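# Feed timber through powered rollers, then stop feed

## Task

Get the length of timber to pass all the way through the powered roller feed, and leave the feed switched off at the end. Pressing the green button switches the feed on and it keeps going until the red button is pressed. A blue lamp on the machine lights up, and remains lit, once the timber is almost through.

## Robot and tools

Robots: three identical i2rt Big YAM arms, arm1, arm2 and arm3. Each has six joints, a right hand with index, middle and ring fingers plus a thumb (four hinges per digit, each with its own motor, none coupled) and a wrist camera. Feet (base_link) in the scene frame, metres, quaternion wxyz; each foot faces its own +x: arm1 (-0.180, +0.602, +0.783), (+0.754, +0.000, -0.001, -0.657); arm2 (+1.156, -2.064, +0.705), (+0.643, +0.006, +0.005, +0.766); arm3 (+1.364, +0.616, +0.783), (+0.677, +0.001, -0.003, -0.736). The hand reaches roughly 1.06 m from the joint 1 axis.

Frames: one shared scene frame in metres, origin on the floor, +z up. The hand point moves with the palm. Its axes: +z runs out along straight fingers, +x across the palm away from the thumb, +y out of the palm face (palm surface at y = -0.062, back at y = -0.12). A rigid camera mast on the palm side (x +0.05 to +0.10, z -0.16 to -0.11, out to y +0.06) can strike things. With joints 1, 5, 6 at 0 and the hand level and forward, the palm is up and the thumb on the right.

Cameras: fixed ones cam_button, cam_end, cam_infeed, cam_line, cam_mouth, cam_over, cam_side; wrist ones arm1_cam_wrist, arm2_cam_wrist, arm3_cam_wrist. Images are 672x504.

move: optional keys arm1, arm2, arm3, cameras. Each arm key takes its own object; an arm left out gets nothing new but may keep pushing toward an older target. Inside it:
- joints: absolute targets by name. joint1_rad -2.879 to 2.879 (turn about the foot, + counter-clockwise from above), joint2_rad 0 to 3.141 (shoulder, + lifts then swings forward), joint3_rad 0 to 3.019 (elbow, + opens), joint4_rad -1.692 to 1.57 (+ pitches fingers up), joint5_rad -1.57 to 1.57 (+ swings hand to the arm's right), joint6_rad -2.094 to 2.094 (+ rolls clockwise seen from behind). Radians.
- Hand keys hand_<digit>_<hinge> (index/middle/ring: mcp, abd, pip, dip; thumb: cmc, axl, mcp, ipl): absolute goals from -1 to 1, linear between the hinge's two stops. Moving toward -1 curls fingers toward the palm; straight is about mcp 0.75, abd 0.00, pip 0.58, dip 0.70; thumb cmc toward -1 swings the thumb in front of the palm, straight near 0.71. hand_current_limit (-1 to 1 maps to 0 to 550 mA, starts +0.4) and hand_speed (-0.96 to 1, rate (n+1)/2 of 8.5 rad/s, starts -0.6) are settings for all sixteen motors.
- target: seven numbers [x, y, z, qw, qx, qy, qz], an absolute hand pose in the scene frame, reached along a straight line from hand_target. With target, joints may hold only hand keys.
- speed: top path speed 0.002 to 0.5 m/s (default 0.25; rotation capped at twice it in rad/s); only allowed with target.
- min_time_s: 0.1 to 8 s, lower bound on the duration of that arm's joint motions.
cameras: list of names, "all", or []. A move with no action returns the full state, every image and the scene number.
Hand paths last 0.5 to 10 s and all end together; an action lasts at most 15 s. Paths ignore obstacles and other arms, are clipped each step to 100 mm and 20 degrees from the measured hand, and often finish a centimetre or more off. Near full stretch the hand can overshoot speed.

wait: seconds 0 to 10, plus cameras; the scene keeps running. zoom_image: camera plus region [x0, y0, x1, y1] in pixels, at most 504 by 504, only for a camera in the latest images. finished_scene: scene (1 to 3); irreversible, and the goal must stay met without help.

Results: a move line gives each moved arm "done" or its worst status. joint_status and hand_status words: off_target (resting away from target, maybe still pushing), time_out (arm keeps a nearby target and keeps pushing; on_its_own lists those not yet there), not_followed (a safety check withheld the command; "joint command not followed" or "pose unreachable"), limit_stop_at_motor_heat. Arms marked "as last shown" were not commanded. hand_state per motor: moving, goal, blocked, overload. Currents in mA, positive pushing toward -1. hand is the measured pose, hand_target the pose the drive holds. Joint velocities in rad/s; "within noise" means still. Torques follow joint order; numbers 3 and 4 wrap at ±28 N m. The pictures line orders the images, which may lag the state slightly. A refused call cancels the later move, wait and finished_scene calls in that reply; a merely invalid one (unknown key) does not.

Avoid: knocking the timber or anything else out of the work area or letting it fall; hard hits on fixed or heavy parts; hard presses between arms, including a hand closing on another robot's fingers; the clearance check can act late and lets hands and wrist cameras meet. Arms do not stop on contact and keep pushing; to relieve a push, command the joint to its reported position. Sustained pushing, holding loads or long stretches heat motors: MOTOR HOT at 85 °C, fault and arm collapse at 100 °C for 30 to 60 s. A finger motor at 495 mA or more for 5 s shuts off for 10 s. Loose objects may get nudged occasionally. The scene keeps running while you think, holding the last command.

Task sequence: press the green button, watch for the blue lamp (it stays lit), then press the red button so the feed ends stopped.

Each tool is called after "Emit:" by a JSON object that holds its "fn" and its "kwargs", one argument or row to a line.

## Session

Emit:
{"fn": "move", "kwargs": {
  "cameras": ["cam_infeed", "arm3_cam_wrist", "cam_button", "arm2_cam_wrist", "cam_line"]
}}

Scene clock: 0.00 s.
Joint torques (N m): no reading
Motor temperatures (°C): arm1=[22 21 31 21 20 23] | arm2=[19 22 32 24 22 23] | arm3=[23 29 25 19 19 22]
Heat: arm1: hottest joint3_rad 31 °C; arm2: hottest joint3_rad 32 °C; arm3: hottest joint2_rad 29 °C.
Joint velocities: within noise
arm1.joint_positions: joint1_rad=-0.771 joint2_rad=+0.644 joint3_rad=+1.563 joint4_rad=-1.166 joint5_rad=+0.108 joint6_rad=+1.072 hand_index_mcp=+0.753 hand_index_abd=+0.000 hand_index_pip=+0.577 hand_index_dip=+0.696 hand_middle_mcp=+0.753 hand_middle_abd=+0.000 hand_middle_pip=+0.577 hand_middle_dip=+0.696 hand_ring_mcp=+0.753 hand_ring_abd=+0.000 hand_ring_pip=+0.577 hand_ring_dip=+0.696 hand_thumb_cmc=+0.714 hand_thumb_axl=+0.677 hand_thumb_mcp=+0.226 hand_thumb_ipl=+0.168 hand_current_limit=+0.400 hand_speed=-0.600
arm1.joint_status: not commanded
arm1.hand_state: goal,goal,goal,goal,goal,goal,goal,goal,goal,goal,goal,goal,goal,goal,goal,goal
arm1.index_mcp_current_ma: 0
arm1.index_abd_current_ma: 0
arm1.index_pip_current_ma: 0
arm1.index_dip_current_ma: 0
arm1.middle_mcp_current_ma: 0
arm1.middle_abd_current_ma: 0
arm1.middle_pip_current_ma: 0
arm1.middle_dip_current_ma: 0
arm1.ring_mcp_current_ma: 0
arm1.ring_abd_current_ma: 0
arm1.ring_pip_current_ma: 0
arm1.ring_dip_current_ma: 0
arm1.thumb_cmc_current_ma: 0
arm1.thumb_axl_current_ma: 0
arm1.thumb_mcp_current_ma: 0
arm1.thumb_ipl_current_ma: 0
arm1.hand_goal_index_mcp: 0.754
arm1.hand_goal_index_abd: 0.000
arm1.hand_goal_index_pip: 0.576
arm1.hand_goal_index_dip: 0.696
arm1.hand_goal_middle_mcp: 0.754
arm1.hand_goal_middle_abd: 0.000
arm1.hand_goal_middle_pip: 0.576
arm1.hand_goal_middle_dip: 0.696
arm1.hand_goal_ring_mcp: 0.754
arm1.hand_goal_ring_abd: 0.000
arm1.hand_goal_ring_pip: 0.576
arm1.hand_goal_ring_dip: 0.696
arm1.hand_goal_thumb_cmc: 0.714
arm1.hand_goal_thumb_axl: 0.678
arm1.hand_goal_thumb_mcp: 0.226
arm1.hand_goal_thumb_ipl: 0.168
arm1.hand: x=-0.4003 y=+0.4821 z=+1.4610 quat_wxyz=(+0.608, +0.492, -0.616, +0.092) (m; scene frame)
arm1.hand_target: x=-0.3972 y=+0.4864 z=+1.4704 quat_wxyz=(+0.617, +0.487, -0.611, +0.095) (m; scene frame)
arm1.hand_status: not commanded
arm2.joint_positions: joint1_rad=+0.586 joint2_rad=+0.580 joint3_rad=+1.444 joint4_rad=-1.397 joint5_rad=+0.037 joint6_rad=+1.186 hand_index_mcp=+0.753 hand_index_abd=+0.000 hand_index_pip=+0.577 hand_index_dip=+0.696 hand_middle_mcp=+0.753 hand_middle_abd=+0.000 hand_middle_pip=+0.577 hand_middle_dip=+0.696 hand_ring_mcp=+0.753 hand_ring_abd=+0.000 hand_ring_pip=+0.577 hand_ring_dip=+0.696 hand_thumb_cmc=+0.714 hand_thumb_axl=+0.677 hand_thumb_mcp=+0.226 hand_thumb_ipl=+0.168 hand_current_limit=+0.400 hand_speed=-0.600
arm2.joint_status: not commanded
arm2.hand_state: goal,goal,goal,goal,goal,goal,goal,goal,goal,goal,goal,goal,goal,goal,goal,goal
arm2.index_mcp_current_ma: 0
arm2.index_abd_current_ma: 0
arm2.index_pip_current_ma: 0
arm2.index_dip_current_ma: 0
arm2.middle_mcp_current_ma: 0
arm2.middle_abd_current_ma: 0
arm2.middle_pip_current_ma: 0
arm2.middle_dip_current_ma: 0
arm2.ring_mcp_current_ma: 0
arm2.ring_abd_current_ma: 0
arm2.ring_pip_current_ma: 0
arm2.ring_dip_current_ma: 0
arm2.thumb_cmc_current_ma: 0
arm2.thumb_axl_current_ma: 0
arm2.thumb_mcp_current_ma: 0
arm2.thumb_ipl_current_ma: 0
arm2.hand_goal_index_mcp: 0.754
arm2.hand_goal_index_abd: 0.000
arm2.hand_goal_index_pip: 0.576
arm2.hand_goal_index_dip: 0.696
arm2.hand_goal_middle_mcp: 0.754
arm2.hand_goal_middle_abd: 0.000
arm2.hand_goal_middle_pip: 0.576
arm2.hand_goal_middle_dip: 0.696
arm2.hand_goal_ring_mcp: 0.754
arm2.hand_goal_ring_abd: 0.000
arm2.hand_goal_ring_pip: 0.576
arm2.hand_goal_ring_dip: 0.696
arm2.hand_goal_thumb_cmc: 0.714
arm2.hand_goal_thumb_axl: 0.678
arm2.hand_goal_thumb_mcp: 0.226
arm2.hand_goal_thumb_ipl: 0.168
arm2.hand: x=+1.0907 y=-1.8494 z=+1.2767 quat_wxyz=(-0.407, +0.194, +0.844, +0.291) (m; scene frame)
arm2.hand_target: x=+1.0928 y=-1.8514 z=+1.2890 quat_wxyz=(-0.418, +0.193, +0.836, +0.298) (m; scene frame)
arm2.hand_status: not commanded
arm3.joint_positions: joint1_rad=-0.188 joint2_rad=+0.621 joint3_rad=+1.424 joint4_rad=-1.322 joint5_rad=+0.023 joint6_rad=+0.988 hand_index_mcp=+0.753 hand_index_abd=+0.000 hand_index_pip=+0.577 hand_index_dip=+0.696 hand_middle_mcp=+0.753 hand_middle_abd=+0.000 hand_middle_pip=+0.577 hand_middle_dip=+0.696 hand_ring_mcp=+0.753 hand_ring_abd=+0.000 hand_ring_pip=+0.577 hand_ring_dip=+0.696 hand_thumb_cmc=+0.714 hand_thumb_axl=+0.677 hand_thumb_mcp=+0.226 hand_thumb_ipl=+0.168 hand_current_limit=+0.400 hand_speed=-0.600
arm3.joint_status: not commanded
arm3.hand_state: goal,goal,goal,goal,goal,goal,goal,goal,goal,goal,goal,goal,goal,goal,goal,goal
arm3.index_mcp_current_ma: 0
arm3.index_abd_current_ma: 0
arm3.index_pip_current_ma: 0
arm3.index_dip_current_ma: 0
arm3.middle_mcp_current_ma: 0
arm3.middle_abd_current_ma: 0
arm3.middle_pip_current_ma: 0
arm3.middle_dip_current_ma: 0
arm3.ring_mcp_current_ma: 0
arm3.ring_abd_current_ma: 0
arm3.ring_pip_current_ma: 0
arm3.ring_dip_current_ma: 0
arm3.thumb_cmc_current_ma: 0
arm3.thumb_axl_current_ma: 0
arm3.thumb_mcp_current_ma: 0
arm3.thumb_ipl_current_ma: 0
arm3.hand_goal_index_mcp: 0.754
arm3.hand_goal_index_abd: 0.000
arm3.hand_goal_index_pip: 0.576
arm3.hand_goal_index_dip: 0.696
arm3.hand_goal_middle_mcp: 0.754
arm3.hand_goal_middle_abd: 0.000
arm3.hand_goal_middle_pip: 0.576
arm3.hand_goal_middle_dip: 0.696
arm3.hand_goal_ring_mcp: 0.754
arm3.hand_goal_ring_abd: 0.000
arm3.hand_goal_ring_pip: 0.576
arm3.hand_goal_ring_dip: 0.696
arm3.hand_goal_thumb_cmc: 0.714
arm3.hand_goal_thumb_axl: 0.678
arm3.hand_goal_thumb_mcp: 0.226
arm3.hand_goal_thumb_ipl: 0.168
arm3.hand: x=+1.2104 y=+0.4044 z=+1.3658 quat_wxyz=(+0.473, +0.694, -0.515, +0.169) (m; scene frame)
arm3.hand_target: x=+1.2112 y=+0.4078 z=+1.3754 quat_wxyz=(+0.482, +0.690, -0.512, +0.173) (m; scene frame)
arm3.hand_status: not commanded
pictures: arm2_cam_wrist, arm3_cam_wrist, cam_button, cam_infeed, cam_line

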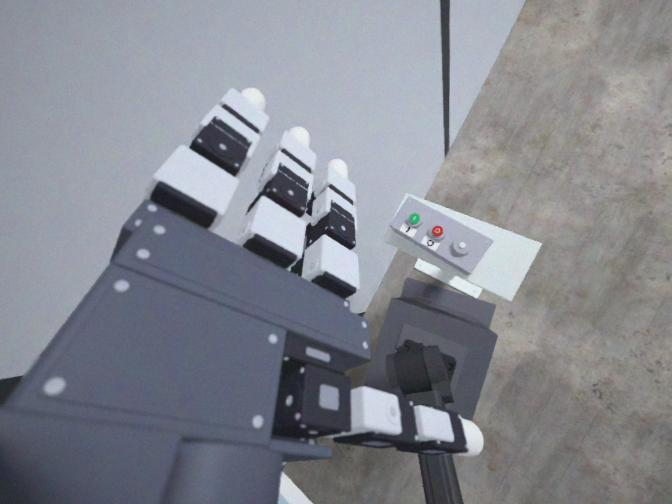

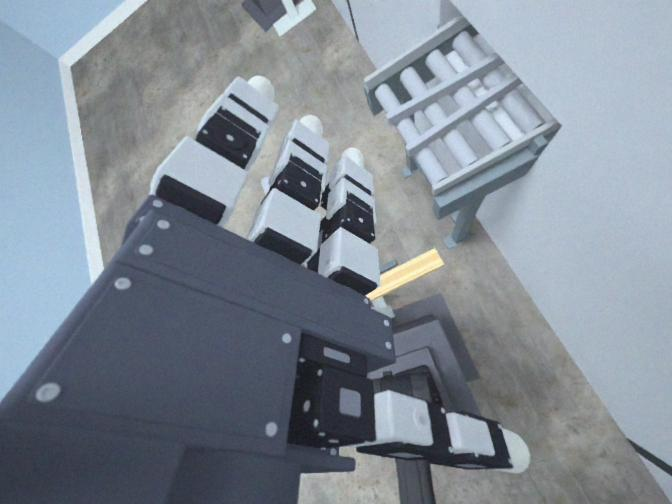

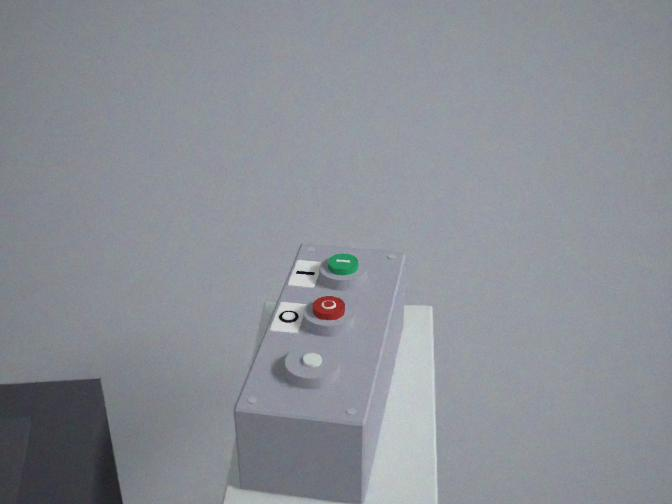

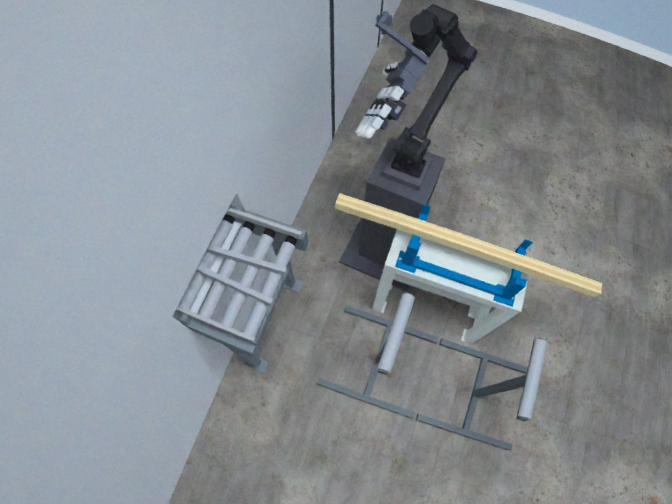

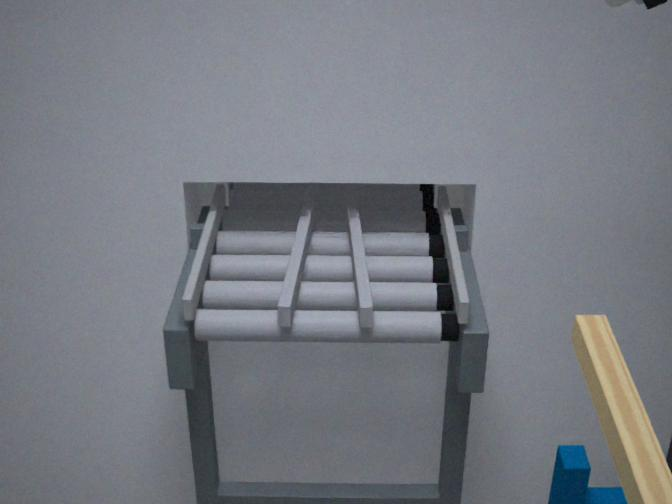

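Emit:
{"fn": "move", "kwargs": {
  "arm3": {"joints": {"joint1_rad": 1.95, "joint2_rad": 1.649, "joint3_rad": 0.698, "joint4_rad": -0.096, "joint5_rad": 1.55, "joint6_rad": 1.047, "hand_thumb_mcp": -0.449, "hand_thumb_ipl": -0.157}, "min_time_s": 4.5},
  "arm2": {"joints": {"joint1_rad": 0.42, "joint2_rad": 1.20, "joint3_rad": 1.21, "joint4_rad": -1.59, "joint5_rad": 0.0, "joint6_rad": 0.0, "hand_middle_mcp": -0.4, "hand_middle_pip": -0.75, "hand_middle_dip": 0.0, "hand_ring_mcp": -0.4, "hand_ring_pip": -0.75, "hand_ring_dip": 0.0, "hand_current_limit": 0.7}, "min_time_s": 4.5},
  "cameras": ["cam_infeed", "arm3_cam_wrist", "cam_button", "cam_line"]
}}

Scene clock: 137.97 s.
Joint torques (N m): arm1=[-0.44 1.2 8.25 2.35 0.03 -0.19] | arm2=[-0.97 -5.42 7.57 0.13 -0.12 -0.25] | arm3=[-0.09 -8.29 4.29 1.37 1.08 0.18]
Motor temperatures (°C): arm1=[22 22 40 22 20 23] | arm2=[19 23 39 25 22 23] | arm3=[23 29 38 20 19 22]
Heat: arm1: hottest joint3_rad 40 °C; arm2: hottest joint3_rad 39 °C; arm3: hottest joint3_rad 38 °C.
move: arm2 done; arm3 done
Joint velocities: within noise
arm1: as last shown
arm1.joint_positions: joint1_rad=-0.771 joint2_rad=+0.644 joint3_rad=+1.563 joint4_rad=-1.166 joint5_rad=+0.108 joint6_rad=+1.072 hand_index_mcp=+0.756 hand_index_abd=+0.001 hand_index_pip=+0.577 hand_index_dip=+0.696 hand_middle_mcp=+0.756 hand_middle_abd=+0.001 hand_middle_pip=+0.577 hand_middle_dip=+0.696 hand_ring_mcp=+0.756 hand_ring_abd=+0.001 hand_ring_pip=+0.577 hand_ring_dip=+0.696 hand_thumb_cmc=+0.715 hand_thumb_axl=+0.677 hand_thumb_mcp=+0.226 hand_thumb_ipl=+0.168 hand_current_limit=+0.400 hand_speed=-0.600
arm1.index_mcp_current_ma: 9
arm1.index_abd_current_ma: 3
arm1.index_pip_current_ma: 4
arm1.middle_mcp_current_ma: 9
arm1.middle_abd_current_ma: 3
arm1.middle_pip_current_ma: 4
arm1.ring_mcp_current_ma: 9
arm1.ring_abd_current_ma: 3
arm1.ring_pip_current_ma: 4
arm1.thumb_cmc_current_ma: 7
arm1.thumb_axl_current_ma: -4
arm1.thumb_mcp_current_ma: -1
arm1.thumb_ipl_current_ma: -2
arm2.joint_positions: joint1_rad=+0.433 joint2_rad=+1.193 joint3_rad=+1.205 joint4_rad=-1.581 joint5_rad=+0.002 joint6_rad=+0.010 hand_index_mcp=+0.755 hand_index_abd=+0.001 hand_index_pip=+0.577 hand_index_dip=+0.696 hand_middle_mcp=-0.388 hand_middle_abd=+0.001 hand_middle_pip=-0.748 hand_middle_dip=+0.002 hand_ring_mcp=-0.389 hand_ring_abd=+0.001 hand_ring_pip=-0.748 hand_ring_dip=+0.002 hand_thumb_cmc=+0.715 hand_thumb_axl=+0.677 hand_thumb_mcp=+0.224 hand_thumb_ipl=+0.168 hand_current_limit=+0.700 hand_speed=-0.600
arm2.joint_status: all done
arm2.hand_state: goal,goal,goal,goal,goal,goal,goal,goal,goal,goal,goal,goal,goal,goal,goal,goal
arm2.index_mcp_current_ma: 1
arm2.index_abd_current_ma: 0
arm2.index_pip_current_ma: 0
arm2.index_dip_current_ma: 0
arm2.middle_mcp_current_ma: 21
arm2.middle_abd_current_ma: 0
arm2.middle_pip_current_ma: 2
arm2.middle_dip_current_ma: 2
arm2.ring_mcp_current_ma: 17
arm2.ring_abd_current_ma: 0
arm2.ring_pip_current_ma: 1
arm2.ring_dip_current_ma: 2
arm2.thumb_cmc_current_ma: 1
arm2.thumb_axl_current_ma: -1
arm2.thumb_mcp_current_ma: -2
arm2.thumb_ipl_current_ma: 0
arm2.hand_goal_index_mcp: 0.754
arm2.hand_goal_index_abd: 0.000
arm2.hand_goal_index_pip: 0.576
arm2.hand_goal_index_dip: 0.696
arm2.hand_goal_middle_mcp: -0.400
arm2.hand_goal_middle_abd: 0.000
arm2.hand_goal_middle_pip: -0.750
arm2.hand_goal_middle_dip: 0.000
arm2.hand_goal_ring_mcp: -0.400
arm2.hand_goal_ring_abd: 0.000
arm2.hand_goal_ring_pip: -0.750
arm2.hand_goal_ring_dip: 0.000
arm2.hand_goal_thumb_cmc: 0.714
arm2.hand_goal_thumb_axl: 0.678
arm2.hand_goal_thumb_mcp: 0.226
arm2.hand_goal_thumb_ipl: 0.168
arm2.hand: x=+0.9446 y=-1.7114 z=+0.9732 quat_wxyz=(-0.007, -0.295, +0.956, +0.003) (m; scene frame)
arm2.hand_target: x=+0.9482 y=-1.7092 z=+0.9720 quat_wxyz=(-0.006, -0.293, +0.956, -0.002) (m; scene frame)
arm2.hand_status: not commanded
arm3.joint_positions: joint1_rad=+1.946 joint2_rad=+1.630 joint3_rad=+0.711 joint4_rad=-0.109 joint5_rad=+1.549 joint6_rad=+1.037 hand_index_mcp=+0.763 hand_index_abd=+0.001 hand_index_pip=+0.577 hand_index_dip=+0.696 hand_middle_mcp=+0.761 hand_middle_abd=+0.001 hand_middle_pip=+0.577 hand_middle_dip=+0.696 hand_ring_mcp=+0.762 hand_ring_abd=+0.000 hand_ring_pip=+0.577 hand_ring_dip=+0.696 hand_thumb_cmc=+0.718 hand_thumb_axl=+0.680 hand_thumb_mcp=-0.446 hand_thumb_ipl=-0.154 hand_current_limit=+0.400 hand_speed=-0.600
arm3.joint_status: all done
arm3.hand_state: goal,goal,goal,goal,goal,goal,goal,goal,goal,goal,goal,goal,goal,goal,goal,goal
arm3.index_mcp_current_ma: 4
arm3.index_abd_current_ma: 0
arm3.index_pip_current_ma: 0
arm3.index_dip_current_ma: 0
arm3.middle_mcp_current_ma: 3
arm3.middle_abd_current_ma: 0
arm3.middle_pip_current_ma: 0
arm3.middle_dip_current_ma: 0
arm3.ring_mcp_current_ma: 3
arm3.ring_abd_current_ma: 0
arm3.ring_pip_current_ma: 0
arm3.ring_dip_current_ma: 0
arm3.thumb_cmc_current_ma: 1
arm3.thumb_axl_current_ma: 0
arm3.thumb_mcp_current_ma: 0
arm3.thumb_ipl_current_ma: 0
arm3.hand_goal_index_mcp: 0.754
arm3.hand_goal_index_abd: 0.000
arm3.hand_goal_index_pip: 0.576
arm3.hand_goal_index_dip: 0.696
arm3.hand_goal_middle_mcp: 0.754
arm3.hand_goal_middle_abd: 0.000
arm3.hand_goal_middle_pip: 0.576
arm3.hand_goal_middle_dip: 0.696
arm3.hand_goal_ring_mcp: 0.754
arm3.hand_goal_ring_abd: 0.000
arm3.hand_goal_ring_pip: 0.576
arm3.hand_goal_ring_dip: 0.696
arm3.hand_goal_thumb_cmc: 0.714
arm3.hand_goal_thumb_axl: 0.678
arm3.hand_goal_thumb_mcp: -0.448
arm3.hand_goal_thumb_ipl: -0.156
arm3.hand: x=+1.7587 y=+0.5520 z=+1.0040 quat_wxyz=(+0.693, +0.704, +0.103, +0.111) (m; scene frame)
arm3.hand_target: x=+1.7558 y=+0.5527 z=+0.9944 quat_wxyz=(+0.694, +0.703, +0.107, +0.109) (m; scene frame)
arm3.hand_status: not commanded
pictures: arm3_cam_wrist, cam_button, cam_infeed, cam_line

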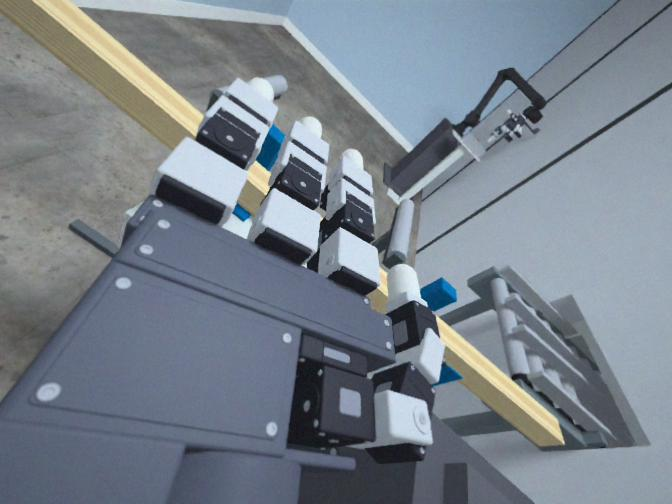

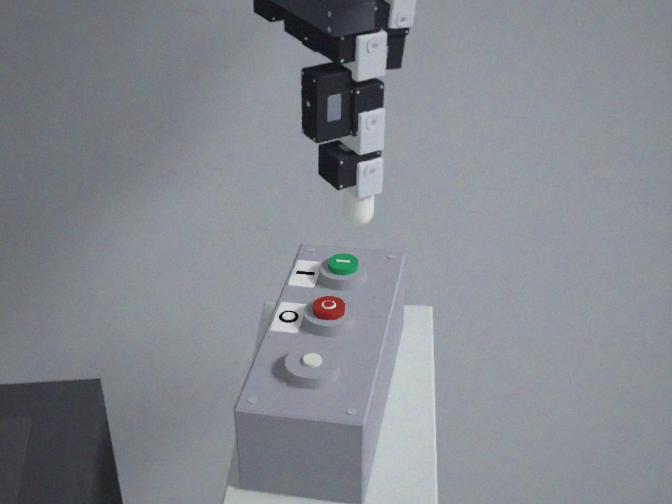

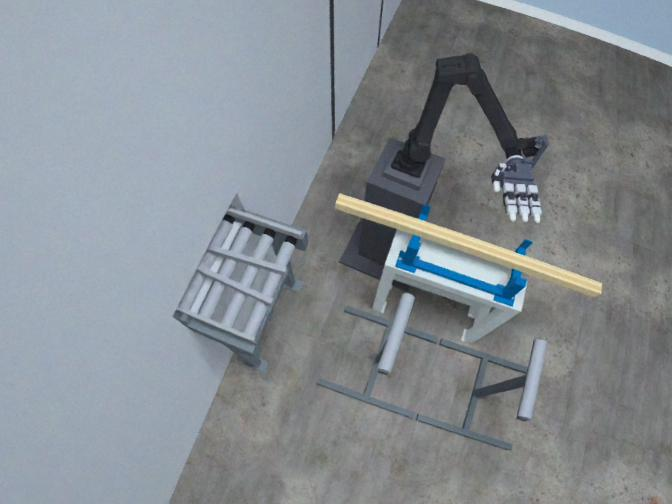

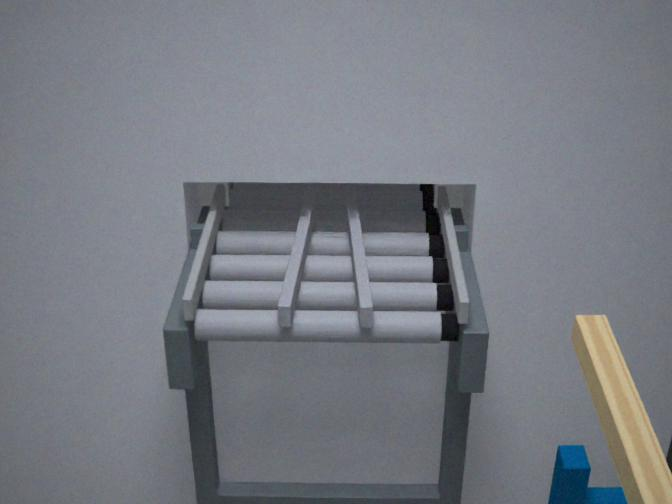

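Emit:
{"fn": "move", "kwargs": {
  "arm3": {"target": [1.705, 0.542, 0.772, 0.6984, 0.6984, 0.1106, 0.1106], "speed": 0.2},
  "arm2": {"joints": {"joint1_rad": 0.47, "joint2_rad": 1.175, "joint3_rad": 1.17, "joint4_rad": -1.545, "joint5_rad": 0.0, "joint6_rad": 0.0}, "min_time_s": 1.5},
  "cameras": []
}}

Emit:
{"fn": "move", "kwargs": {
  "arm3": {"target": [1.687, 0.432, 0.787, 0.7071, 0.7071, 0.0, 0.0], "speed": 0.12},
  "cameras": ["cam_infeed", "arm3_cam_wrist", "cam_button"]
}}

Scene clock: 167.63 s.
Joint torques (N m): arm1=[-0.44 1.26 8.25 2.35 0.03 -0.19] | arm2=[1.49 -8.06 7.39 0.8 -0.15 -0.3] | arm3=[0.26 -10.34 0.24 0.91 1.21 0.19]
Motor temperatures (°C): arm1=[22 22 40 22 20 23] | arm2=[19 23 42 25 22 23] | arm3=[23 30 34 19 22 22]
Heat: arm1: hottest joint3_rad 40 °C; arm2: hottest joint3_rad 42 °C; arm3: hottest joint3_rad 34 °C.
move: arm2 done; arm3 done
Joint velocities: within noise
arm1: as last shown
arm2.joint_positions: joint1_rad=+0.457 joint2_rad=+1.193 joint3_rad=+1.167 joint4_rad=-1.557 joint5_rad=+0.002 joint6_rad=+0.009 hand_index_mcp=+0.755 hand_index_abd=+0.001 hand_index_pip=+0.577 hand_index_dip=+0.696 hand_middle_mcp=-0.388 hand_middle_abd=+0.001 hand_middle_pip=-0.748 hand_middle_dip=+0.002 hand_ring_mcp=-0.389 hand_ring_abd=+0.001 hand_ring_pip=-0.748 hand_ring_dip=+0.002 hand_thumb_cmc=+0.715 hand_thumb_axl=+0.677 hand_thumb_mcp=+0.224 hand_thumb_ipl=+0.168 hand_current_limit=+0.700 hand_speed=-0.600
arm2.joint_status: all done
arm2.hand_state: goal,goal,goal,goal,goal,goal,goal,goal,goal,goal,goal,goal,goal,goal,goal,goal
arm2.index_mcp_current_ma: 1
arm2.index_abd_current_ma: 0
arm2.index_pip_current_ma: 0
arm2.index_dip_current_ma: 0
arm2.middle_mcp_current_ma: 21
arm2.middle_abd_current_ma: 0
arm2.middle_pip_current_ma: 2
arm2.middle_dip_current_ma: 2
arm2.ring_mcp_current_ma: 17
arm2.ring_abd_current_ma: 0
arm2.ring_pip_current_ma: 1
arm2.ring_dip_current_ma: 2
arm2.thumb_cmc_current_ma: 1
arm2.thumb_axl_current_ma: -1
arm2.thumb_mcp_current_ma: -2
arm2.thumb_ipl_current_ma: 0
arm2.hand_goal_index_mcp: 0.754
arm2.hand_goal_index_abd: 0.000
arm2.hand_goal_index_pip: 0.576
arm2.hand_goal_index_dip: 0.696
arm2.hand_goal_middle_mcp: -0.400
arm2.hand_goal_middle_abd: 0.000
arm2.hand_goal_middle_pip: -0.750
arm2.hand_goal_middle_dip: 0.000
arm2.hand_goal_ring_mcp: -0.400
arm2.hand_goal_ring_abd: 0.000
arm2.hand_goal_ring_pip: -0.750
arm2.hand_goal_ring_dip: 0.000
arm2.hand_goal_thumb_cmc: 0.714
arm2.hand_goal_thumb_axl: 0.678
arm2.hand_goal_thumb_mcp: 0.226
arm2.hand_goal_thumb_ipl: 0.168
arm2.hand: x=+0.9381 y=-1.7197 z=+0.9576 quat_wxyz=(-0.004, -0.306, +0.952, -0.003) (m; scene frame)
arm2.hand_target: x=+0.9319 y=-1.7219 z=+0.9671 quat_wxyz=(-0.010, -0.317, +0.948, +0.012) (m; scene frame)
arm2.hand_status: not commanded
arm3.joint_positions: joint1_rad=+1.957 joint2_rad=+2.313 joint3_rad=+0.695 joint4_rad=+0.246 joint5_rad=+1.560 joint6_rad=+1.360 hand_index_mcp=+0.763 hand_index_abd=+0.001 hand_index_pip=+0.577 hand_index_dip=+0.696 hand_middle_mcp=+0.762 hand_middle_abd=+0.001 hand_middle_pip=+0.577 hand_middle_dip=+0.696 hand_ring_mcp=+0.762 hand_ring_abd=+0.000 hand_ring_pip=+0.577 hand_ring_dip=+0.696 hand_thumb_cmc=+0.718 hand_thumb_axl=+0.680 hand_thumb_mcp=-0.446 hand_thumb_ipl=-0.154 hand_current_limit=+0.400 hand_speed=-0.600
arm3.joint_status: not commanded
arm3.hand_state: goal,goal,goal,goal,goal,goal,goal,goal,goal,goal,goal,goal,goal,goal,goal,goal
arm3.index_mcp_current_ma: 4
arm3.index_abd_current_ma: 0
arm3.index_pip_current_ma: 0
arm3.index_dip_current_ma: 0
arm3.middle_mcp_current_ma: 3
arm3.middle_abd_current_ma: 0
arm3.middle_pip_current_ma: 0
arm3.middle_dip_current_ma: 0
arm3.ring_mcp_current_ma: 4
arm3.ring_abd_current_ma: 0
arm3.ring_pip_current_ma: 0
arm3.ring_dip_current_ma: 0
arm3.thumb_cmc_current_ma: 1
arm3.thumb_axl_current_ma: 0
arm3.thumb_mcp_current_ma: 0
arm3.thumb_ipl_current_ma: 0
arm3.hand_goal_index_mcp: 0.754
arm3.hand_goal_index_abd: 0.000
arm3.hand_goal_index_pip: 0.576
arm3.hand_goal_index_dip: 0.696
arm3.hand_goal_middle_mcp: 0.754
arm3.hand_goal_middle_abd: 0.000
arm3.hand_goal_middle_pip: 0.576
arm3.hand_goal_middle_dip: 0.696
arm3.hand_goal_ring_mcp: 0.754
arm3.hand_goal_ring_abd: 0.000
arm3.hand_goal_ring_pip: 0.576
arm3.hand_goal_ring_dip: 0.696
arm3.hand_goal_thumb_cmc: 0.714
arm3.hand_goal_thumb_axl: 0.678
arm3.hand_goal_thumb_mcp: -0.448
arm3.hand_goal_thumb_ipl: -0.156
arm3.hand: x=+1.7057 y=+0.5391 z=+0.7779 quat_wxyz=(+0.697, +0.700, +0.110, +0.105) (m; scene frame)
arm3.hand_target: x=+1.7049 y=+0.5419 z=+0.7721 quat_wxyz=(+0.697, +0.700, +0.111, +0.110) (m; scene frame)
arm3.hand_status: done (0.007 m and 0.7 deg from the pose sent, 0.238 m and 1.2 deg at the start; a joint's target at an end of its range on 23 of 61 steps)
pictures: none
No camera images: "cameras" was empty.

Scene clock: 169.93 s.
Joint torques (N m): arm1=[-0.5 1.2 8.25 2.35 0.03 -0.19] | arm2=[1.32 -7.65 7.46 0.77 -0.12 -0.26] | arm3=[-0.26 -12.92 0.81 0.87 1.03 -0.01]
Motor temperatures (°C): arm1=[22 22 40 22 20 23] | arm2=[19 23 42 25 22 23] | arm3=[23 30 33 19 22 22]
Heat: arm1: hottest joint3_rad 40 °C; arm2: hottest joint3_rad 42 °C; arm3: hottest joint3_rad 33 °C.
move: arm3 done
Joint velocities: within noise
arm1, arm2: as last shown
arm3.joint_positions: joint1_rad=+1.634 joint2_rad=+2.294 joint3_rad=+0.726 joint4_rad=+0.246 joint5_rad=+1.560 joint6_rad=+1.301 hand_index_mcp=+0.763 hand_index_abd=+0.001 hand_index_pip=+0.577 hand_index_dip=+0.696 hand_middle_mcp=+0.762 hand_middle_abd=+0.001 hand_middle_pip=+0.577 hand_middle_dip=+0.696 hand_ring_mcp=+0.762 hand_ring_abd=+0.000 hand_ring_pip=+0.577 hand_ring_dip=+0.696 hand_thumb_cmc=+0.718 hand_thumb_axl=+0.680 hand_thumb_mcp=-0.446 hand_thumb_ipl=-0.154 hand_current_limit=+0.400 hand_speed=-0.600
arm3.joint_status: not commanded
arm3.hand_state: goal,goal,goal,goal,goal,goal,goal,goal,goal,goal,goal,goal,goal,goal,goal,goal
arm3.index_mcp_current_ma: 4
arm3.index_abd_current_ma: 0
arm3.index_pip_current_ma: 0
arm3.index_dip_current_ma: 0
arm3.middle_mcp_current_ma: 3
arm3.middle_abd_current_ma: 0
arm3.middle_pip_current_ma: 0
arm3.middle_dip_current_ma: 0
arm3.ring_mcp_current_ma: 4
arm3.ring_abd_current_ma: 0
arm3.ring_pip_current_ma: 0
arm3.ring_dip_current_ma: 0
arm3.thumb_cmc_current_ma: 1
arm3.thumb_axl_current_ma: 0
arm3.thumb_mcp_current_ma: 0
arm3.thumb_ipl_current_ma: 0
arm3.hand_goal_index_mcp: 0.754
arm3.hand_goal_index_abd: 0.000
arm3.hand_goal_index_pip: 0.576
arm3.hand_goal_index_dip: 0.696
arm3.hand_goal_middle_mcp: 0.754
arm3.hand_goal_middle_abd: 0.000
arm3.hand_goal_middle_pip: 0.576
arm3.hand_goal_middle_dip: 0.696
arm3.hand_goal_ring_mcp: 0.754
arm3.hand_goal_ring_abd: 0.000
arm3.hand_goal_ring_pip: 0.576
arm3.hand_goal_ring_dip: 0.696
arm3.hand_goal_thumb_cmc: 0.714
arm3.hand_goal_thumb_axl: 0.678
arm3.hand_goal_thumb_mcp: -0.448
arm3.hand_goal_thumb_ipl: -0.156
arm3.hand: x=+1.6826 y=+0.4345 z=+0.7844 quat_wxyz=(+0.705, +0.710, +0.000, -0.011) (m; scene frame)
arm3.hand_target: x=+1.6870 y=+0.4327 z=+0.7870 quat_wxyz=(+0.703, +0.711, -0.007, -0.007) (m; scene frame)
arm3.hand_status: done (0.006 m and 1.4 deg from the pose sent, 0.109 m and 17.5 deg at the start; a joint's target at an end of its range on 13 of 69 steps)
pictures: arm3_cam_wrist, cam_button, cam_infeed

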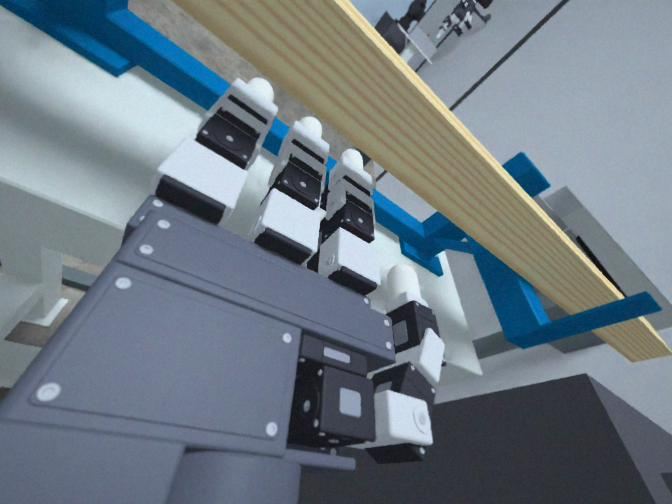

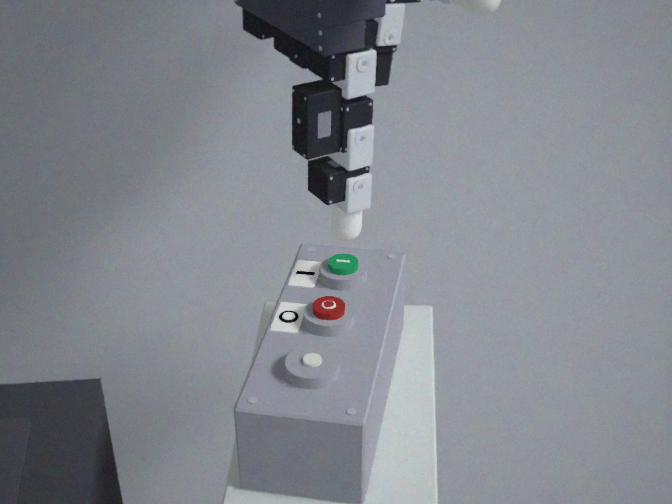

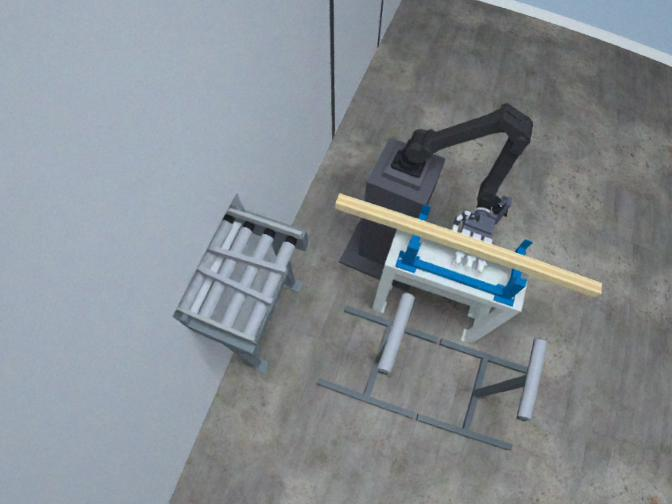

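Emit:
{"fn": "move", "kwargs": {
  "arm3": {"target": [1.673, 0.387, 0.779, 0.7057, 0.7057, -0.0444, -0.0444], "speed": 0.06, "joints": {"hand_speed": -0.8, "hand_current_limit": 0.7}},
  "cameras": ["cam_infeed"]
}}

Emit:
{"fn": "move", "kwargs": {
  "arm3": {"target": [1.668, 0.368, 0.779, 0.7045, 0.7045, -0.061, -0.061], "speed": 0.06},
  "cameras": ["cam_infeed", "arm3_cam_wrist"]
}}

Scene clock: 223.03 s.
Joint torques (N m): arm1=[-0.44 1.26 8.25 2.35 0.03 -0.19] | arm2=[1.55 -7.47 7.42 0.84 -0.1 -0.25] | arm3=[-0.97 -11.11 0.53 1.11 0.97 0.01]
Motor temperatures (°C): arm1=[22 22 41 22 20 23] | arm2=[19 24 42 25 22 23] | arm3=[23 33 28 19 23 22]
Heat: arm1: hottest joint3_rad 41 °C; arm2: hottest joint3_rad 42 °C; arm3: hottest joint2_rad 33 °C.
move: arm3 moving
Joint velocities: within noise
arm1, arm2: as last shown
arm3.joint_positions: joint1_rad=+1.500 joint2_rad=+2.294 joint3_rad=+0.763 joint4_rad=+0.348 joint5_rad=+1.553 joint6_rad=+1.198 hand_index_mcp=+0.763 hand_index_abd=+0.001 hand_index_pip=+0.577 hand_index_dip=+0.696 hand_middle_mcp=+0.762 hand_middle_abd=+0.001 hand_middle_pip=+0.577 hand_middle_dip=+0.696 hand_ring_mcp=+0.762 hand_ring_abd=+0.000 hand_ring_pip=+0.577 hand_ring_dip=+0.696 hand_thumb_cmc=+0.718 hand_thumb_axl=+0.680 hand_thumb_mcp=-0.446 hand_thumb_ipl=-0.154 hand_current_limit=+0.700 hand_speed=-0.800
arm3.joint_status: all done
arm3.hand_state: goal,goal,goal,goal,goal,goal,goal,goal,goal,goal,goal,goal,goal,goal,goal,goal
arm3.index_mcp_current_ma: 4
arm3.index_abd_current_ma: 0
arm3.index_pip_current_ma: 0
arm3.index_dip_current_ma: 0
arm3.middle_mcp_current_ma: 3
arm3.middle_abd_current_ma: 0
arm3.middle_pip_current_ma: 0
arm3.middle_dip_current_ma: 0
arm3.ring_mcp_current_ma: 4
arm3.ring_abd_current_ma: 0
arm3.ring_pip_current_ma: 0
arm3.ring_dip_current_ma: 0
arm3.thumb_cmc_current_ma: 1
arm3.thumb_axl_current_ma: 0
arm3.thumb_mcp_current_ma: 0
arm3.thumb_ipl_current_ma: 0
arm3.hand_goal_index_mcp: 0.754
arm3.hand_goal_index_abd: 0.000
arm3.hand_goal_index_pip: 0.576
arm3.hand_goal_index_dip: 0.696
arm3.hand_goal_middle_mcp: 0.754
arm3.hand_goal_middle_abd: 0.000
arm3.hand_goal_middle_pip: 0.576
arm3.hand_goal_middle_dip: 0.696
arm3.hand_goal_ring_mcp: 0.754
arm3.hand_goal_ring_abd: 0.000
arm3.hand_goal_ring_pip: 0.576
arm3.hand_goal_ring_dip: 0.696
arm3.hand_goal_thumb_cmc: 0.714
arm3.hand_goal_thumb_axl: 0.678
arm3.hand_goal_thumb_mcp: -0.448
arm3.hand_goal_thumb_ipl: -0.156
arm3.hand: x=+1.6770 y=+0.3895 z=+0.7862 quat_wxyz=(+0.701, +0.709, -0.059, -0.044) (m; scene frame)
arm3.hand_target: x=+1.6731 y=+0.3877 z=+0.7792 quat_wxyz=(+0.699, +0.711, -0.054, -0.053) (m; scene frame)
arm3.hand_status: moving (0.009 m and 1.9 deg from the pose sent, 0.049 m and 6.3 deg at the start)
pictures: cam_infeed

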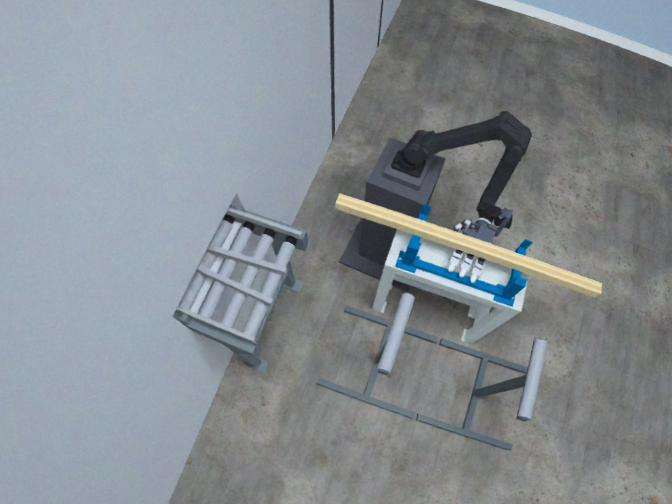

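Scene clock: 228.53 s.
Joint torques (N m): arm1=[-0.44 1.2 8.25 2.33 0.03 -0.19] | arm2=[1.32 -7.88 7.24 0.87 -0.14 -0.25] | arm3=[-0.85 -11.05 0.21 1.48 0.86 -0.05]
Motor temperatures (°C): arm1=[22 22 41 22 20 23] | arm2=[19 24 42 25 22 23] | arm3=[23 33 28 19 23 22]
Heat: arm1: hottest joint3_rad 41 °C; arm2: hottest joint3_rad 42 °C; arm3: hottest joint2_rad 33 °C.
move: arm3 moving
Joint velocities: arm1=[within noise] | arm2=[within noise] | arm3=[-0.005 0.005 -0.012 0.051 0.051 -0.066]
arm1, arm2: as last shown
arm3.joint_positions: joint1_rad=+1.445 joint2_rad=+2.307 joint3_rad=+0.757 joint4_rad=+0.602 joint5_rad=+1.543 joint6_rad=+0.978 hand_index_mcp=+0.763 hand_index_abd=+0.001 hand_index_pip=+0.577 hand_index_dip=+0.696 hand_middle_mcp=+0.762 hand_middle_abd=+0.001 hand_middle_pip=+0.577 hand_middle_dip=+0.696 hand_ring_mcp=+0.762 hand_ring_abd=+0.000 hand_ring_pip=+0.577 hand_ring_dip=+0.696 hand_thumb_cmc=+0.718 hand_thumb_axl=+0.680 hand_thumb_mcp=-0.446 hand_thumb_ipl=-0.154 hand_current_limit=+0.700 hand_speed=-0.800
arm3.joint_status: not commanded
arm3.hand_state: goal,goal,goal,goal,goal,goal,goal,goal,goal,goal,goal,goal,goal,goal,goal,goal
arm3.index_mcp_current_ma: 4
arm3.index_abd_current_ma: 0
arm3.index_pip_current_ma: 0
arm3.index_dip_current_ma: 0
arm3.middle_mcp_current_ma: 3
arm3.middle_abd_current_ma: 0
arm3.middle_pip_current_ma: 0
arm3.middle_dip_current_ma: 0
arm3.ring_mcp_current_ma: 4
arm3.ring_abd_current_ma: 0
arm3.ring_pip_current_ma: 0
arm3.ring_dip_current_ma: 0
arm3.thumb_cmc_current_ma: 1
arm3.thumb_axl_current_ma: 0
arm3.thumb_mcp_current_ma: 0
arm3.thumb_ipl_current_ma: 0
arm3.hand_goal_index_mcp: 0.754
arm3.hand_goal_index_abd: 0.000
arm3.hand_goal_index_pip: 0.576
arm3.hand_goal_index_dip: 0.696
arm3.hand_goal_middle_mcp: 0.754
arm3.hand_goal_middle_abd: 0.000
arm3.hand_goal_middle_pip: 0.576
arm3.hand_goal_middle_dip: 0.696
arm3.hand_goal_ring_mcp: 0.754
arm3.hand_goal_ring_abd: 0.000
arm3.hand_goal_ring_pip: 0.576
arm3.hand_goal_ring_dip: 0.696
arm3.hand_goal_thumb_cmc: 0.714
arm3.hand_goal_thumb_axl: 0.678
arm3.hand_goal_thumb_mcp: -0.448
arm3.hand_goal_thumb_ipl: -0.156
arm3.hand: x=+1.6749 y=+0.3695 z=+0.7889 quat_wxyz=(+0.698, +0.709, -0.081, -0.055) (m; scene frame)
arm3.hand_target: x=+1.6681 y=+0.3686 z=+0.7795 quat_wxyz=(+0.696, +0.712, -0.070, -0.068) (m; scene frame)
arm3.hand_status: moving (0.012 m and 2.6 deg from the pose sent, 0.024 m and 2.0 deg at the start)
pictures: arm3_cam_wrist, cam_infeed

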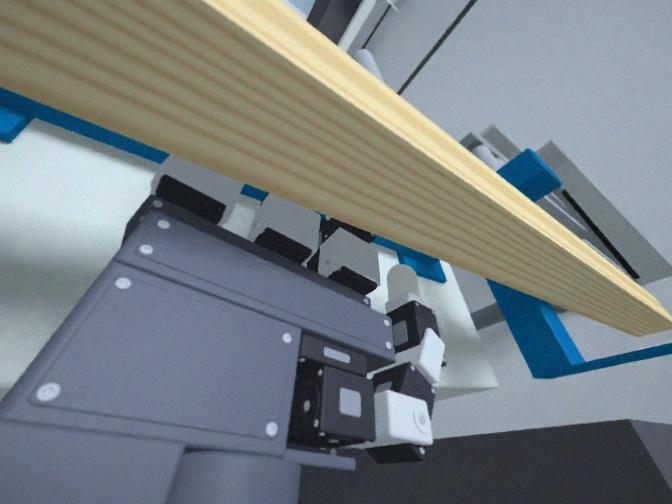

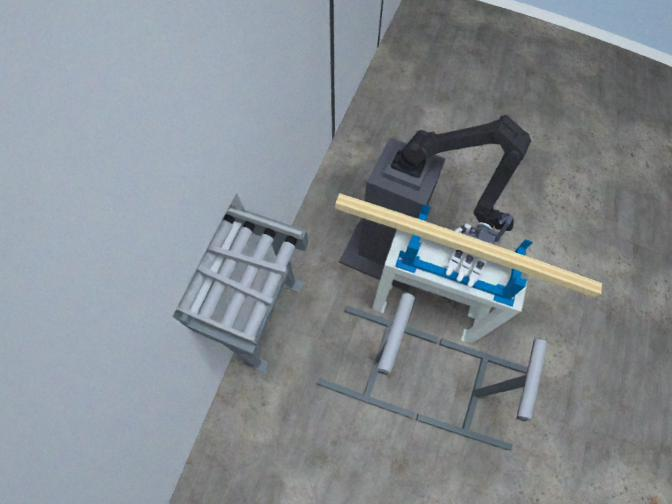

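Emit:
{"fn": "move", "kwargs": {
  "arm3": {"target": [1.664, 0.346, 0.778, 0.702, 0.702, -0.085, -0.085], "speed": 0.06}
}}

Emit:
{"fn": "move", "kwargs": {
  "arm3": {"target": [1.660, 0.329, 0.779, 0.70, 0.70, -0.0996, -0.0996], "speed": 0.06},
  "cameras": ["cam_infeed", "arm3_cam_wrist"]
}}

Scene clock: 238.73 s.
Joint torques (N m): arm1=[-0.44 1.26 8.25 2.35 0.03 -0.19] | arm2=[0.79 -7.94 7.57 0.7 -0.1 -0.26] | arm3=[-2.02 -11.22 1.42 1.88 0.73 0]
Motor temperatures (°C): arm1=[22 22 41 22 20 23] | arm2=[19 24 42 25 22 23] | arm3=[23 32 28 19 23 22]
Heat: arm1: hottest joint3_rad 41 °C; arm2: hottest joint3_rad 42 °C; arm3: hottest joint2_rad 32 °C.
move: arm3 moving
Joint velocities: within noise
arm1, arm2: as last shown
arm3.joint_positions: joint1_rad=+1.396 joint2_rad=+2.335 joint3_rad=+0.759 joint4_rad=+0.728 joint5_rad=+1.546 joint6_rad=+0.845 hand_index_mcp=+0.763 hand_index_abd=+0.001 hand_index_pip=+0.577 hand_index_dip=+0.696 hand_middle_mcp=+0.762 hand_middle_abd=+0.001 hand_middle_pip=+0.577 hand_middle_dip=+0.696 hand_ring_mcp=+0.789 hand_ring_abd=+0.000 hand_ring_pip=+0.577 hand_ring_dip=+0.696 hand_thumb_cmc=+0.718 hand_thumb_axl=+0.680 hand_thumb_mcp=-0.446 hand_thumb_ipl=-0.154 hand_current_limit=+0.700 hand_speed=-0.800
arm3.joint_status: not commanded
arm3.hand_state: goal,goal,goal,goal,goal,goal,goal,goal,blocked,goal,goal,goal,goal,goal,goal,goal
arm3.index_mcp_current_ma: 4
arm3.index_abd_current_ma: 0
arm3.index_pip_current_ma: 0
arm3.index_dip_current_ma: 0
arm3.middle_mcp_current_ma: 3
arm3.middle_abd_current_ma: 0
arm3.middle_pip_current_ma: 0
arm3.middle_dip_current_ma: 0
arm3.ring_mcp_current_ma: 41
arm3.ring_abd_current_ma: 0
arm3.ring_pip_current_ma: 0
arm3.ring_dip_current_ma: 0
arm3.thumb_cmc_current_ma: 1
arm3.thumb_axl_current_ma: 0
arm3.thumb_mcp_current_ma: 0
arm3.thumb_ipl_current_ma: 0
arm3.hand_goal_index_mcp: 0.754
arm3.hand_goal_index_abd: 0.000
arm3.hand_goal_index_pip: 0.576
arm3.hand_goal_index_dip: 0.696
arm3.hand_goal_middle_mcp: 0.754
arm3.hand_goal_middle_abd: 0.000
arm3.hand_goal_middle_pip: 0.576
arm3.hand_goal_middle_dip: 0.696
arm3.hand_goal_ring_mcp: 0.754
arm3.hand_goal_ring_abd: 0.000
arm3.hand_goal_ring_pip: 0.576
arm3.hand_goal_ring_dip: 0.696
arm3.hand_goal_thumb_cmc: 0.714
arm3.hand_goal_thumb_axl: 0.678
arm3.hand_goal_thumb_mcp: -0.448
arm3.hand_goal_thumb_ipl: -0.156
arm3.hand: x=+1.6678 y=+0.3538 z=+0.7865 quat_wxyz=(+0.696, +0.707, -0.087, -0.083) (m; scene frame)
arm3.hand_target: x=+1.6640 y=+0.3467 z=+0.7782 quat_wxyz=(+0.694, +0.708, -0.092, -0.090) (m; scene frame)
arm3.hand_status: moving (0.012 m and 0.9 deg from the pose sent, 0.028 m and 3.6 deg at the start)
pictures: none

Scene clock: 239.70 s.
Joint torques (N m): arm1=[-0.5 1.2 8.25 2.33 0.03 -0.19] | arm2=[1.79 -7.53 7.45 0.88 -0.14 -0.29] | arm3=[-5.6 -11.11 2.61 1.28 0.63 -0.1]
Motor temperatures (°C): arm1=[22 22 41 22 20 23] | arm2=[19 24 42 25 22 23] | arm3=[23 32 28 19 23 22]
Heat: arm1: hottest joint3_rad 41 °C; arm2: hottest joint3_rad 42 °C; arm3: hottest joint2_rad 32 °C.
move: arm3 off_target
Joint velocities: within noise
arm1, arm2: as last shown
arm3.joint_positions: joint1_rad=+1.393 joint2_rad=+2.335 joint3_rad=+0.759 joint4_rad=+0.732 joint5_rad=+1.546 joint6_rad=+0.837 hand_index_mcp=+0.763 hand_index_abd=+0.001 hand_index_pip=+0.577 hand_index_dip=+0.696 hand_middle_mcp=+0.762 hand_middle_abd=+0.001 hand_middle_pip=+0.577 hand_middle_dip=+0.696 hand_ring_mcp=+0.795 hand_ring_abd=+0.000 hand_ring_pip=+0.577 hand_ring_dip=+0.696 hand_thumb_cmc=+0.718 hand_thumb_axl=+0.680 hand_thumb_mcp=-0.446 hand_thumb_ipl=-0.154 hand_current_limit=+0.700 hand_speed=-0.800
arm3.joint_status: not commanded
arm3.hand_state: goal,goal,goal,goal,goal,goal,goal,goal,blocked,goal,goal,goal,goal,goal,goal,goal
arm3.index_mcp_current_ma: 4
arm3.index_abd_current_ma: 0
arm3.index_pip_current_ma: 0
arm3.index_dip_current_ma: 0
arm3.middle_mcp_current_ma: 3
arm3.middle_abd_current_ma: 0
arm3.middle_pip_current_ma: 0
arm3.middle_dip_current_ma: 0
arm3.ring_mcp_current_ma: 53
arm3.ring_abd_current_ma: 0
arm3.ring_pip_current_ma: 0
arm3.ring_dip_current_ma: 0
arm3.thumb_cmc_current_ma: 1
arm3.thumb_axl_current_ma: 0
arm3.thumb_mcp_current_ma: 0
arm3.thumb_ipl_current_ma: 0
arm3.hand_goal_index_mcp: 0.754
arm3.hand_goal_index_abd: 0.000
arm3.hand_goal_index_pip: 0.576
arm3.hand_goal_index_dip: 0.696
arm3.hand_goal_middle_mcp: 0.754
arm3.hand_goal_middle_abd: 0.000
arm3.hand_goal_middle_pip: 0.576
arm3.hand_goal_middle_dip: 0.696
arm3.hand_goal_ring_mcp: 0.754
arm3.hand_goal_ring_abd: 0.000
arm3.hand_goal_ring_pip: 0.576
arm3.hand_goal_ring_dip: 0.696
arm3.hand_goal_thumb_cmc: 0.714
arm3.hand_goal_thumb_axl: 0.678
arm3.hand_goal_thumb_mcp: -0.448
arm3.hand_goal_thumb_ipl: -0.156
arm3.hand: x=+1.6675 y=+0.3527 z=+0.7867 quat_wxyz=(+0.696, +0.707, -0.087, -0.085) (m; scene frame)
arm3.hand_target: x=+1.6592 y=+0.3307 z=+0.7794 quat_wxyz=(+0.691, +0.707, -0.107, -0.105) (m; scene frame)
arm3.hand_status: off_target (0.026 m and 2.4 deg from the pose sent, 0.027 m and 2.6 deg at the start)
pictures: arm3_cam_wrist, cam_infeed

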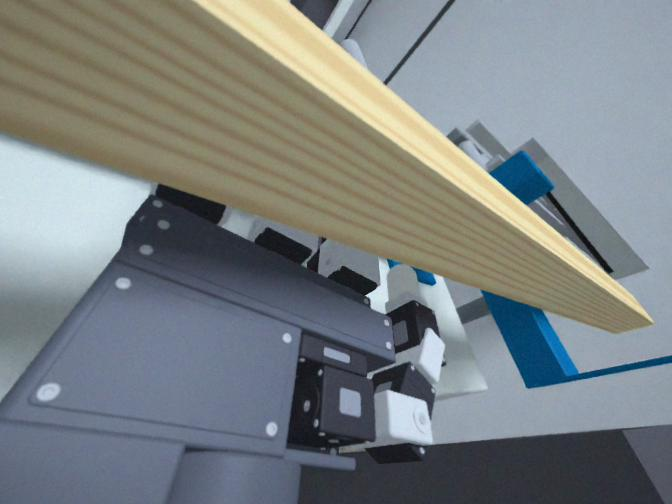

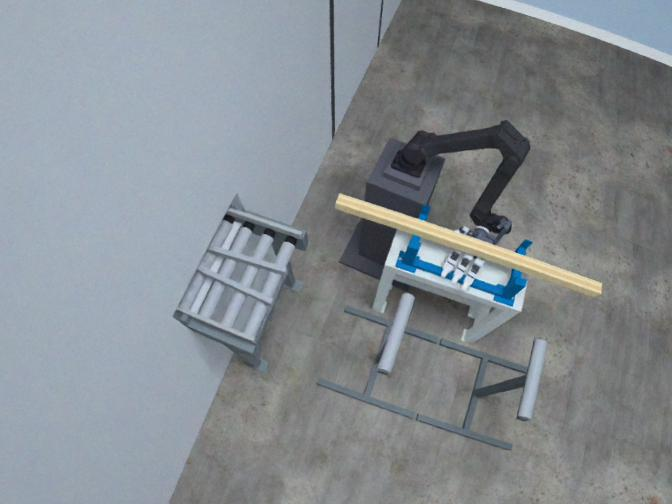

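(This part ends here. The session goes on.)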